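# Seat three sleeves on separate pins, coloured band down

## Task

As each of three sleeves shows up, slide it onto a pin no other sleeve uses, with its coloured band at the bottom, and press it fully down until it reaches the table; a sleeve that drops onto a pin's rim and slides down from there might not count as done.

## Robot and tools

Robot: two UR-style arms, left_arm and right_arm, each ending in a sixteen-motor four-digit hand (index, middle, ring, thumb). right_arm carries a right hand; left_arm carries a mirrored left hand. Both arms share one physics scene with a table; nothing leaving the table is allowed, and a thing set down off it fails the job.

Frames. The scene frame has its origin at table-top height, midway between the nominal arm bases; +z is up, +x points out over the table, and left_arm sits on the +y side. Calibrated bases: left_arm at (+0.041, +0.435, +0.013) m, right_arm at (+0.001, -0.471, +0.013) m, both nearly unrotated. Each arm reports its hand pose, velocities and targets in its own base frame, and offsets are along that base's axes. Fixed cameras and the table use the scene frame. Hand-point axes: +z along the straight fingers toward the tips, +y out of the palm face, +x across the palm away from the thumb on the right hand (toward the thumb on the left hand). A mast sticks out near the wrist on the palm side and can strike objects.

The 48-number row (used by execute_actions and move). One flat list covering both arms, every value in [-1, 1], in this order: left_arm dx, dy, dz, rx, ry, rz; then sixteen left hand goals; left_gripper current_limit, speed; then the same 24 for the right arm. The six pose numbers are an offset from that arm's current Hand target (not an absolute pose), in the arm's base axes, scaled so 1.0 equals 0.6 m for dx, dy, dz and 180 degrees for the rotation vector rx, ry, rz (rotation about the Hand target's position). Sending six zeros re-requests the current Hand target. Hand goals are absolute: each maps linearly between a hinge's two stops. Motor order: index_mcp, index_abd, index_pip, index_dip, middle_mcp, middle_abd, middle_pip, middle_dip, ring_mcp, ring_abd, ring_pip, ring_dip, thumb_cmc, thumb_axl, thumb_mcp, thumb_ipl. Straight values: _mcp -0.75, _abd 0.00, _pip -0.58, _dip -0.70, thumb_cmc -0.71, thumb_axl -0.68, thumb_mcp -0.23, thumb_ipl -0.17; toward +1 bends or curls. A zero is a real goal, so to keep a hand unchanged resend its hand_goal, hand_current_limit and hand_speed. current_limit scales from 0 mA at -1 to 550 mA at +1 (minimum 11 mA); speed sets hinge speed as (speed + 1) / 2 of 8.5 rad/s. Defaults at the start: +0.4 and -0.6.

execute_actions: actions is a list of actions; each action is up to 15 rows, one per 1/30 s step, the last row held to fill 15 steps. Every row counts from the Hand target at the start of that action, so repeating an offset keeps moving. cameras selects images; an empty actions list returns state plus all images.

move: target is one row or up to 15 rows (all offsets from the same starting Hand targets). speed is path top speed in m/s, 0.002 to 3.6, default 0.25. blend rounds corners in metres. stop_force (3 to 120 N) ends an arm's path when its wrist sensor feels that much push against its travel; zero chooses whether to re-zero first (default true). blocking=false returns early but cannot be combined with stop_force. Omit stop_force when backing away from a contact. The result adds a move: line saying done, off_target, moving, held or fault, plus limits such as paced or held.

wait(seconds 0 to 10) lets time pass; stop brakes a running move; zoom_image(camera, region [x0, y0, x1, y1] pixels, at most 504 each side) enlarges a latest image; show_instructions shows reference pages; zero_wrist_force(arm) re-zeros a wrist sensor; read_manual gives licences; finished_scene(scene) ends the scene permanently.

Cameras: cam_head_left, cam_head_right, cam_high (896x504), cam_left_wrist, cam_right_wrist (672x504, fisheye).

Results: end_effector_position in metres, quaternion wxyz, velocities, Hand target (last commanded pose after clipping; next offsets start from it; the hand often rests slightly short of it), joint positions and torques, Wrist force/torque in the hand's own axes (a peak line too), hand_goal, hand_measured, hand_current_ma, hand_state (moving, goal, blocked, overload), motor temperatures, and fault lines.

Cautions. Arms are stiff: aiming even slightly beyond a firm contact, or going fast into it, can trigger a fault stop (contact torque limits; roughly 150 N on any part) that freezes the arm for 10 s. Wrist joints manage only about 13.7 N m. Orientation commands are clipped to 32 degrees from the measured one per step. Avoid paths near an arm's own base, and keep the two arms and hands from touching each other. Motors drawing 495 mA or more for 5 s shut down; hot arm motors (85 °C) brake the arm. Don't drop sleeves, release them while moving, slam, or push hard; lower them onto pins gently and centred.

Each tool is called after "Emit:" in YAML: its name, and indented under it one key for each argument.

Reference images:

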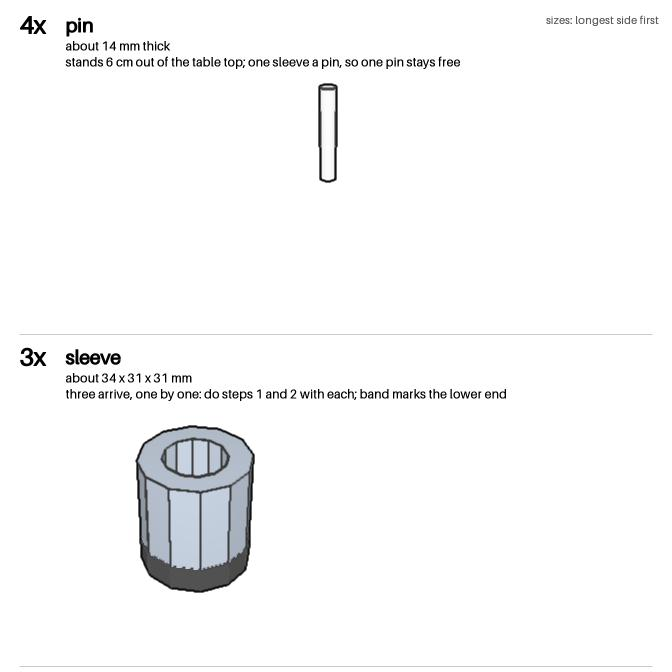

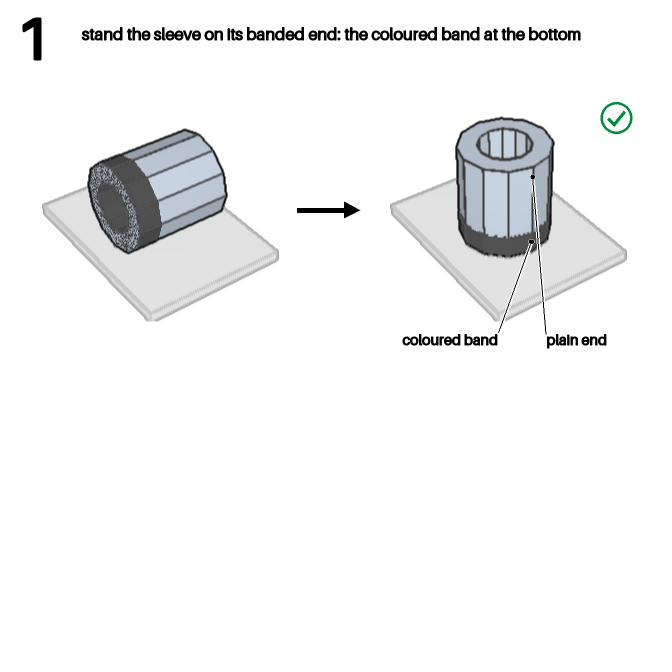

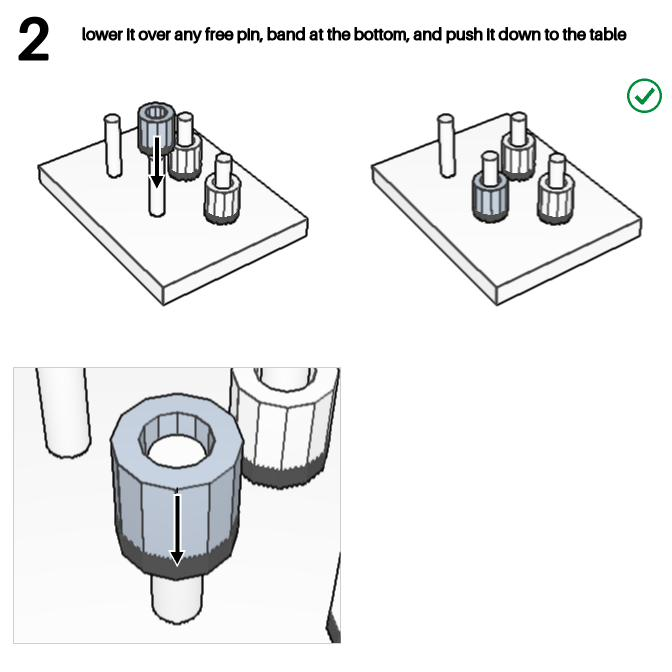

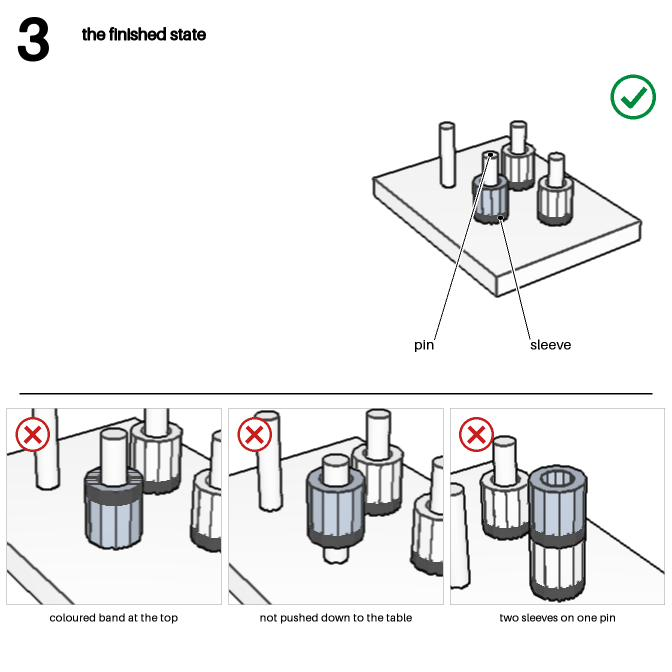

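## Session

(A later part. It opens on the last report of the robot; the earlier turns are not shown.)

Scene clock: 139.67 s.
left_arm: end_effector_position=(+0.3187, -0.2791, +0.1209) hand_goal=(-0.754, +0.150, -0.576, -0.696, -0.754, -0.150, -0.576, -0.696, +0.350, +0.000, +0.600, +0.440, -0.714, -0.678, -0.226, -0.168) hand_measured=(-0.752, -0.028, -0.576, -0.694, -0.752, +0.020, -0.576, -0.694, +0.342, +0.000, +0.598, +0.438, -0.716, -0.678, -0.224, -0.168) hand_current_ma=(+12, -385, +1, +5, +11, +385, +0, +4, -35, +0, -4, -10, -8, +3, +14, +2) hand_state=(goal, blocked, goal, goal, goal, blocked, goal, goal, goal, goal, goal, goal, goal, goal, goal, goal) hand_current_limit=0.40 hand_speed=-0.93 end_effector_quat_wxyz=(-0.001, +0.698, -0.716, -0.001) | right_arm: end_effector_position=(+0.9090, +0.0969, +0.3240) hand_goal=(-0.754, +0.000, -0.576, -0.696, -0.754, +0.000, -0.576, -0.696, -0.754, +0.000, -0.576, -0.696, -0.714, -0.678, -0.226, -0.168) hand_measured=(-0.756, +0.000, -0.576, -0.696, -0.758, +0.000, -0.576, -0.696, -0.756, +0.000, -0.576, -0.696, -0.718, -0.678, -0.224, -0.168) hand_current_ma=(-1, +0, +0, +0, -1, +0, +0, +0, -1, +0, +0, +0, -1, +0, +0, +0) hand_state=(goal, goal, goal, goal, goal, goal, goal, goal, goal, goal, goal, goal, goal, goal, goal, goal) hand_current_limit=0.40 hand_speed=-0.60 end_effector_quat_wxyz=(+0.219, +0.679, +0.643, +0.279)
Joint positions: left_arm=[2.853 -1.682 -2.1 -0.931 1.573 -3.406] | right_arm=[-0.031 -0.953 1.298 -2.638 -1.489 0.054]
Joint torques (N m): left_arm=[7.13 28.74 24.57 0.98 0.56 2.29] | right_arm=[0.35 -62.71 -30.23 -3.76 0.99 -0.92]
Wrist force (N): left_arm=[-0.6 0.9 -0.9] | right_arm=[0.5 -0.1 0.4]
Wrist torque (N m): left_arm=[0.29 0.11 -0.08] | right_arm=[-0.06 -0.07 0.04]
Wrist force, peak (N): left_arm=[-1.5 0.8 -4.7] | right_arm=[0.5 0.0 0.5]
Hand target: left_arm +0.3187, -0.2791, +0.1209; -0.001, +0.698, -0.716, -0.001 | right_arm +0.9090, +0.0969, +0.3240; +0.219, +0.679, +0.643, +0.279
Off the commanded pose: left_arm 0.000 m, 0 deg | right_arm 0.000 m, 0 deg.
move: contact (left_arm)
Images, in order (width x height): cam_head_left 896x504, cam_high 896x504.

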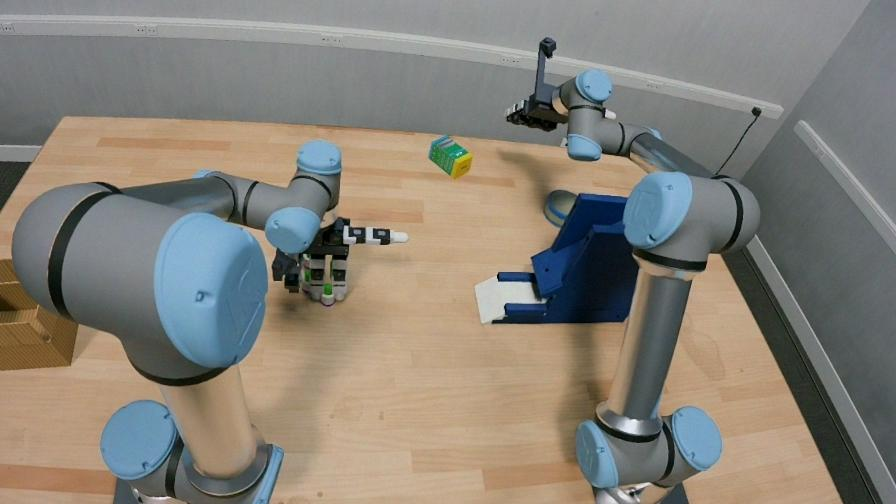

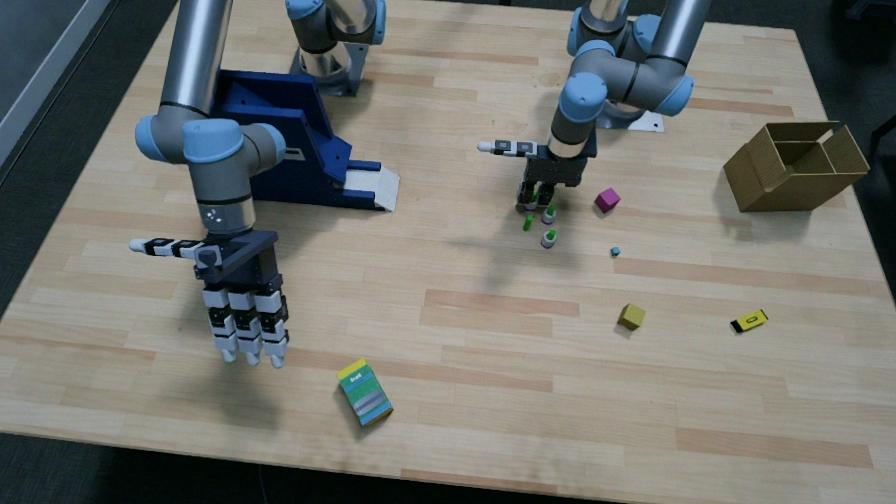

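Emit:
move:
  target:
    - [0,0,0.0035,0,0,0,-0.754,0.15,-0.576,-0.696,-0.754,-0.15,-0.576,-0.696,0.35,0,0.6,0.44,-0.714,-0.678,-0.226,-0.168,0.4,-0.93,0,0,0,0,0,0,-0.754,0,-0.576,-0.696,-0.754,0,-0.576,-0.696,-0.754,0,-0.576,-0.696,-0.714,-0.678,-0.226,-0.168,0.4,-0.6]
    - [0,0,0.0035,0,0,0,-0.754,-0.1,-0.576,-0.696,-0.754,0.1,-0.576,-0.696,0.35,0,0.6,0.44,-0.714,-0.678,-0.226,-0.168,0.4,-0.93,0,0,0,0,0,0,-0.754,0,-0.576,-0.696,-0.754,0,-0.576,-0.696,-0.754,0,-0.576,-0.696,-0.714,-0.678,-0.226,-0.168,0.4,-0.6]
    - [0,0,0.06,0,0,0,-0.754,-0.1,-0.576,-0.696,-0.754,0.1,-0.576,-0.696,0.35,0,0.6,0.44,-0.714,-0.678,-0.226,-0.168,0.4,-0.93,0,0,0,0,0,0,-0.754,0,-0.576,-0.696,-0.754,0,-0.576,-0.696,-0.754,0,-0.576,-0.696,-0.714,-0.678,-0.226,-0.168,0.4,-0.6]
  speed: [0.02,0.02,0.06]
  cameras: ["cam_head_left","cam_head_right","cam_high"]

Emit:
zoom_image:
  camera: "cam_head_left"
  region: [290, 240, 350, 315]

Emit:
zoom_image:
  camera: "cam_head_right"
  region: [290, 240, 350, 315]

Scene clock: 142.80 s.
left_arm: end_effector_position=(+0.3187, -0.2791, +0.1568) hand_goal=(-0.754, -0.100, -0.576, -0.696, -0.754, +0.100, -0.576, -0.696, +0.350, +0.000, +0.600, +0.440, -0.714, -0.678, -0.226, -0.168) hand_measured=(-0.752, -0.096, -0.576, -0.694, -0.752, +0.096, -0.576, -0.694, +0.342, +0.000, +0.598, +0.438, -0.716, -0.678, -0.224, -0.168) hand_current_ma=(+12, +17, +1, +5, +11, -16, +0, +4, -35, +0, -4, -10, -8, +3, +14, +2) hand_state=(goal, goal, goal, goal, goal, goal, goal, goal, goal, goal, goal, goal, goal, goal, goal, goal) hand_current_limit=0.40 hand_speed=-0.93 end_effector_quat_wxyz=(-0.001, +0.698, -0.716, -0.001) | right_arm: end_effector_position=(+0.9090, +0.0969, +0.3240) hand_goal=(-0.754, +0.000, -0.576, -0.696, -0.754, +0.000, -0.576, -0.696, -0.754, +0.000, -0.576, -0.696, -0.714, -0.678, -0.226, -0.168) hand_measured=(-0.756, +0.000, -0.576, -0.696, -0.758, +0.000, -0.576, -0.696, -0.756, +0.000, -0.576, -0.696, -0.718, -0.678, -0.224, -0.168) hand_current_ma=(-1, +0, +0, +0, -1, +0, +0, +0, -1, +0, +0, +0, -1, +0, +0, +0) hand_state=(goal, goal, goal, goal, goal, goal, goal, goal, goal, goal, goal, goal, goal, goal, goal, goal) hand_current_limit=0.40 hand_speed=-0.60 end_effector_quat_wxyz=(+0.219, +0.679, +0.643, +0.279)
Joint positions: left_arm=[2.853 -1.628 -2.049 -1.036 1.573 -3.406] | right_arm=[-0.031 -0.953 1.298 -2.638 -1.489 0.054]
Joint torques (N m): left_arm=[0.45 28.22 26.71 0.82 -1.17 0.31] | right_arm=[0.53 -63.28 -30.18 -3.8 0.97 -0.93]
Wrist force (N): left_arm=[-0.5 0.6 -0.6] | right_arm=[0.1 -0.2 0.4]
Wrist torque (N m): left_arm=[0.22 0.13 -0.07] | right_arm=[-0.07 -0.02 0.00]
Wrist force, peak (N): left_arm=[-1.1 1.1 -0.8] | right_arm=[0.8 0.0 0.3]
Hand target: left_arm +0.3187, -0.2791, +0.1569; -0.001, +0.698, -0.716, -0.001 | right_arm +0.9090, +0.0969, +0.3240; +0.219, +0.679, +0.643, +0.279
Off the commanded pose: left_arm 0.000 m, 0 deg | right_arm 0.000 m, 0 deg.
move: done
Images, in order (width x height): cam_head_left 896x504, cam_head_right 896x504, cam_high 896x504.

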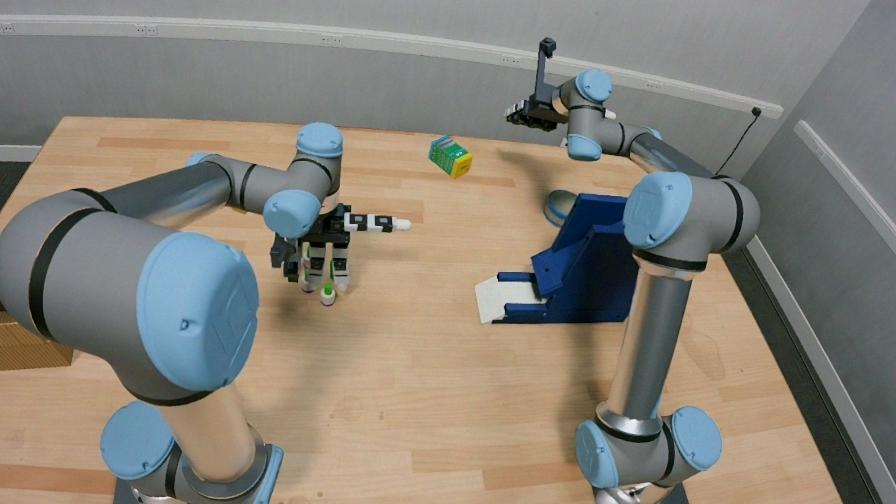

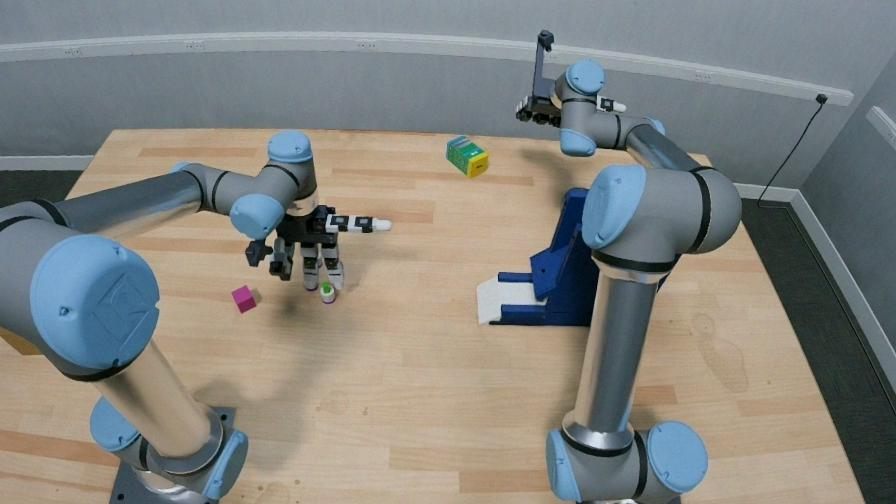

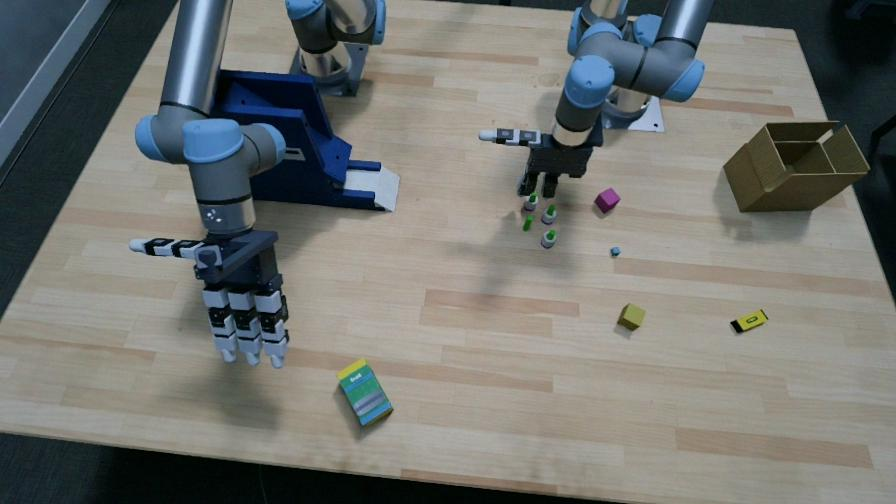

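Scaled by 6.720 from the camera's 896x504 image, which has a finer 1280x720 frame.

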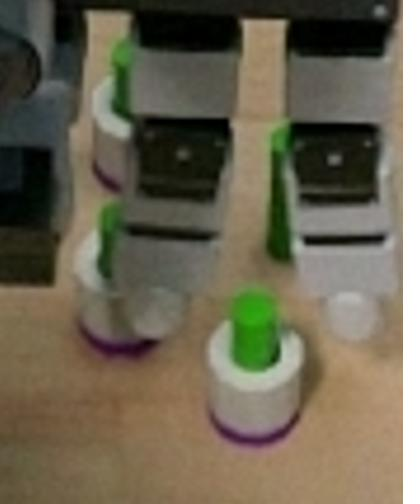

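Scaled by 6.720 from the camera's 896x504 image, which has a finer 1280x720 frame.

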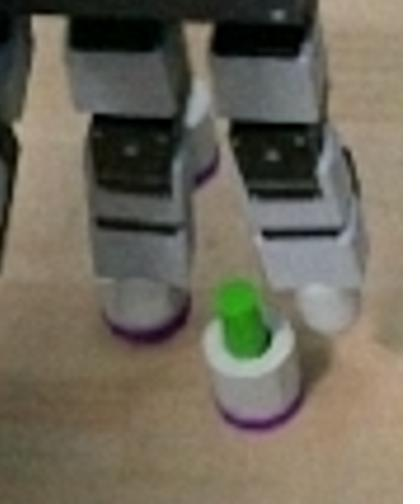

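Emit:
move:
  target:
    - [0,0,0.13,0,0,0,-0.754,-0.1,-0.576,-0.696,-0.754,0.1,-0.576,-0.696,0.35,0,0.6,0.44,-0.714,-0.678,-0.226,-0.168,0.4,-0.93,0,0,0,0,0,0,-0.754,0,-0.576,-0.696,-0.754,0,-0.576,-0.696,-0.754,0,-0.576,-0.696,-0.714,-0.678,-0.226,-0.168,0.4,-0.6]
    - [0.03,-0.25,0.2,0,0,0,-0.754,-0.1,-0.576,-0.696,-0.754,0.1,-0.576,-0.696,0.35,0,0.6,0.44,-0.714,-0.678,-0.226,-0.168,0.4,-0.93,0,0,0,0,0,0,-0.754,0,-0.576,-0.696,-0.754,0,-0.576,-0.696,-0.754,0,-0.576,-0.696,-0.714,-0.678,-0.226,-0.168,0.4,-0.6]
  speed: [0.15,0.25]
  blend: [0.02,0]
  cameras: ["cam_head_left","cam_head_right","cam_high"]

Emit:
zoom_image:
  camera: "cam_head_left"
  region: [295, 240, 345, 310]

Emit:
zoom_image:
  camera: "cam_head_right"
  region: [295, 240, 345, 310]

Emit:
zoom_image:
  camera: "cam_high"
  region: [515, 185, 565, 255]

Scene clock: 145.57 s.
left_arm: end_effector_position=(+0.3367, -0.4291, +0.2769) hand_goal=(-0.754, -0.100, -0.576, -0.696, -0.754, +0.100, -0.576, -0.696, +0.350, +0.000, +0.600, +0.440, -0.714, -0.678, -0.226, -0.168) hand_measured=(-0.752, -0.096, -0.576, -0.694, -0.752, +0.096, -0.576, -0.694, +0.342, +0.000, +0.598, +0.438, -0.716, -0.678, -0.224, -0.168) hand_current_ma=(+12, +13, +1, +5, +11, -12, +0, +4, -35, +0, -4, -10, -8, +3, +14, +2) hand_state=(goal, goal, goal, goal, goal, goal, goal, goal, goal, goal, goal, goal, goal, goal, goal, goal) hand_current_limit=0.40 hand_speed=-0.93 end_effector_quat_wxyz=(-0.001, +0.698, -0.716, -0.001) | right_arm: end_effector_position=(+0.9090, +0.0969, +0.3240) hand_goal=(-0.754, +0.000, -0.576, -0.696, -0.754, +0.000, -0.576, -0.696, -0.754, +0.000, -0.576, -0.696, -0.714, -0.678, -0.226, -0.168) hand_measured=(-0.756, +0.000, -0.576, -0.696, -0.758, +0.000, -0.576, -0.696, -0.756, +0.000, -0.576, -0.696, -0.718, -0.678, -0.224, -0.168) hand_current_ma=(-1, +0, +0, +0, -1, +0, +0, +0, -1, +0, +0, +0, -1, +0, +0, +0) hand_state=(goal, goal, goal, goal, goal, goal, goal, goal, goal, goal, goal, goal, goal, goal, goal, goal) hand_current_limit=0.40 hand_speed=-0.60 end_effector_quat_wxyz=(+0.219, +0.679, +0.643, +0.279)
Joint positions: left_arm=[2.601 -1.778 -1.548 -1.388 1.573 -3.658] | right_arm=[-0.031 -0.953 1.298 -2.638 -1.489 0.054]
Joint torques (N m): left_arm=[-8.58 23.55 28.58 0.58 1.71 -2.69] | right_arm=[0.95 -62.65 -30.66 -3.78 0.99 -0.81]
Wrist force (N): left_arm=[-0.8 1.0 -0.5] | right_arm=[0.2 -0.2 0.6]
Wrist torque (N m): left_arm=[0.25 0.16 -0.09] | right_arm=[-0.08 -0.04 0.02]
Wrist force, peak (N): left_arm=[-1.7 0.7 -0.8] | right_arm=[0.5 -0.2 0.6]
Hand target: left_arm +0.3367, -0.4291, +0.2769; -0.001, +0.698, -0.716, -0.001 | right_arm +0.9090, +0.0969, +0.3240; +0.219, +0.679, +0.643, +0.279
Off the commanded pose: left_arm 0.000 m, 0 deg | right_arm 0.000 m, 0 deg.
move: done
Images, in order (width x height): cam_head_left 896x504, cam_head_right 896x504, cam_high 896x504.

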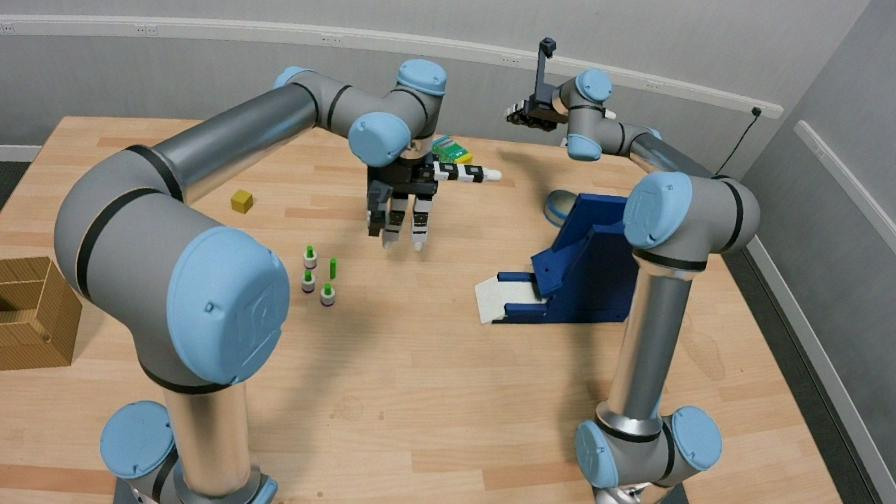

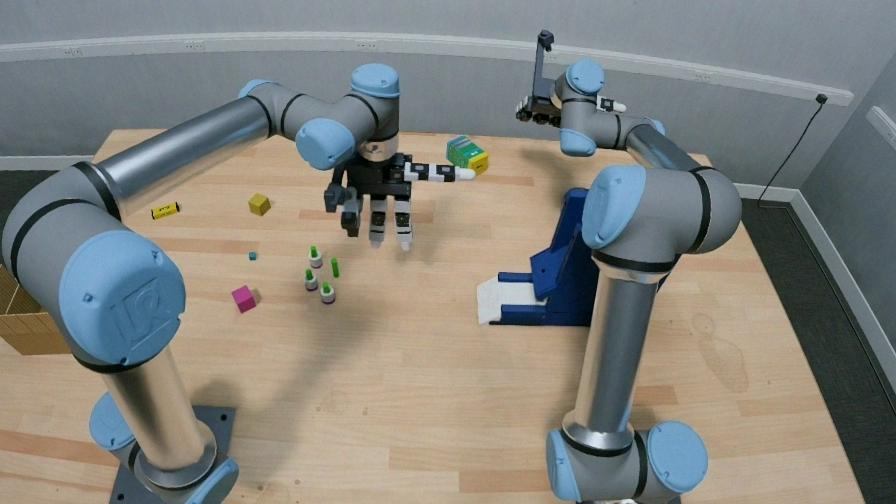

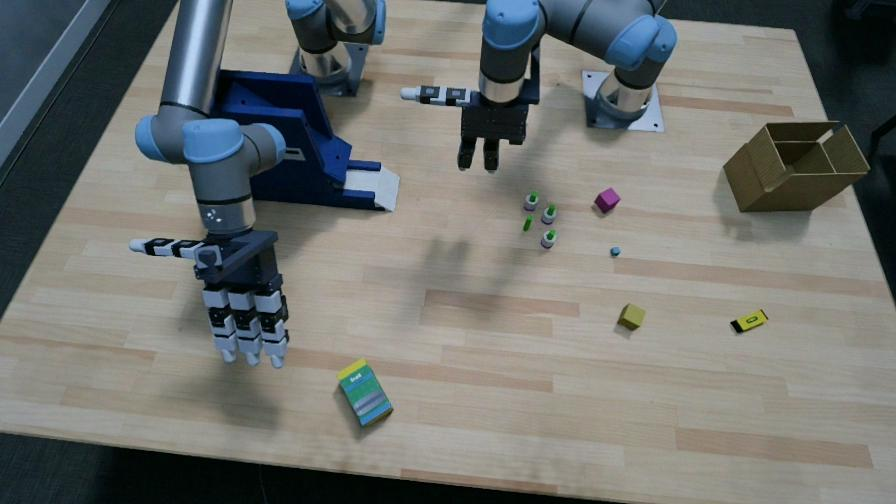

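Scaled by 7.200 from the camera's 896x504 image, which has a finer 1280x720 frame.

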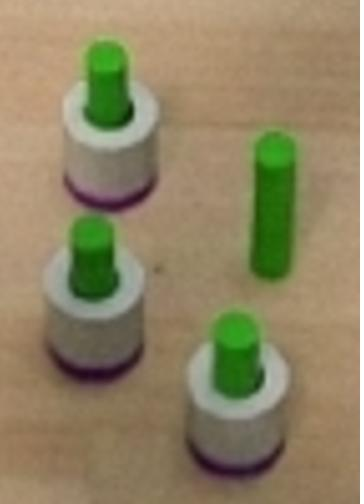

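Scaled by 7.200 from the camera's 896x504 image, which has a finer 1280x720 frame.

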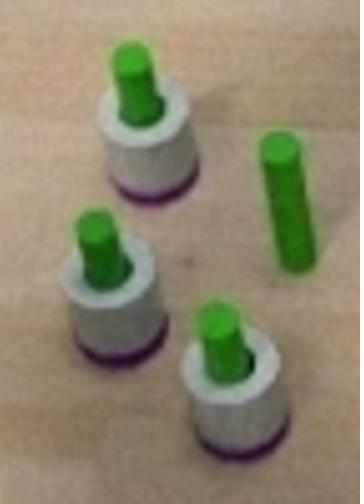

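Scaled by 7.200 from the camera's 896x504 image, which has a finer 1280x720 frame.

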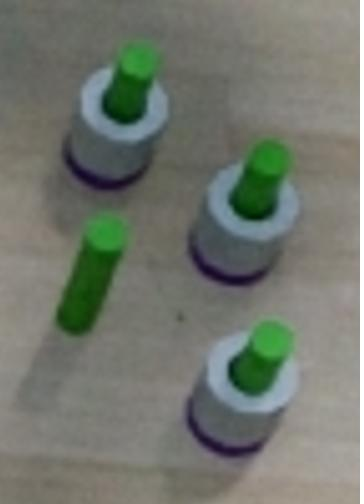

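Emit:
finished_scene:
  scene: 2

The scene is finished: the task was done.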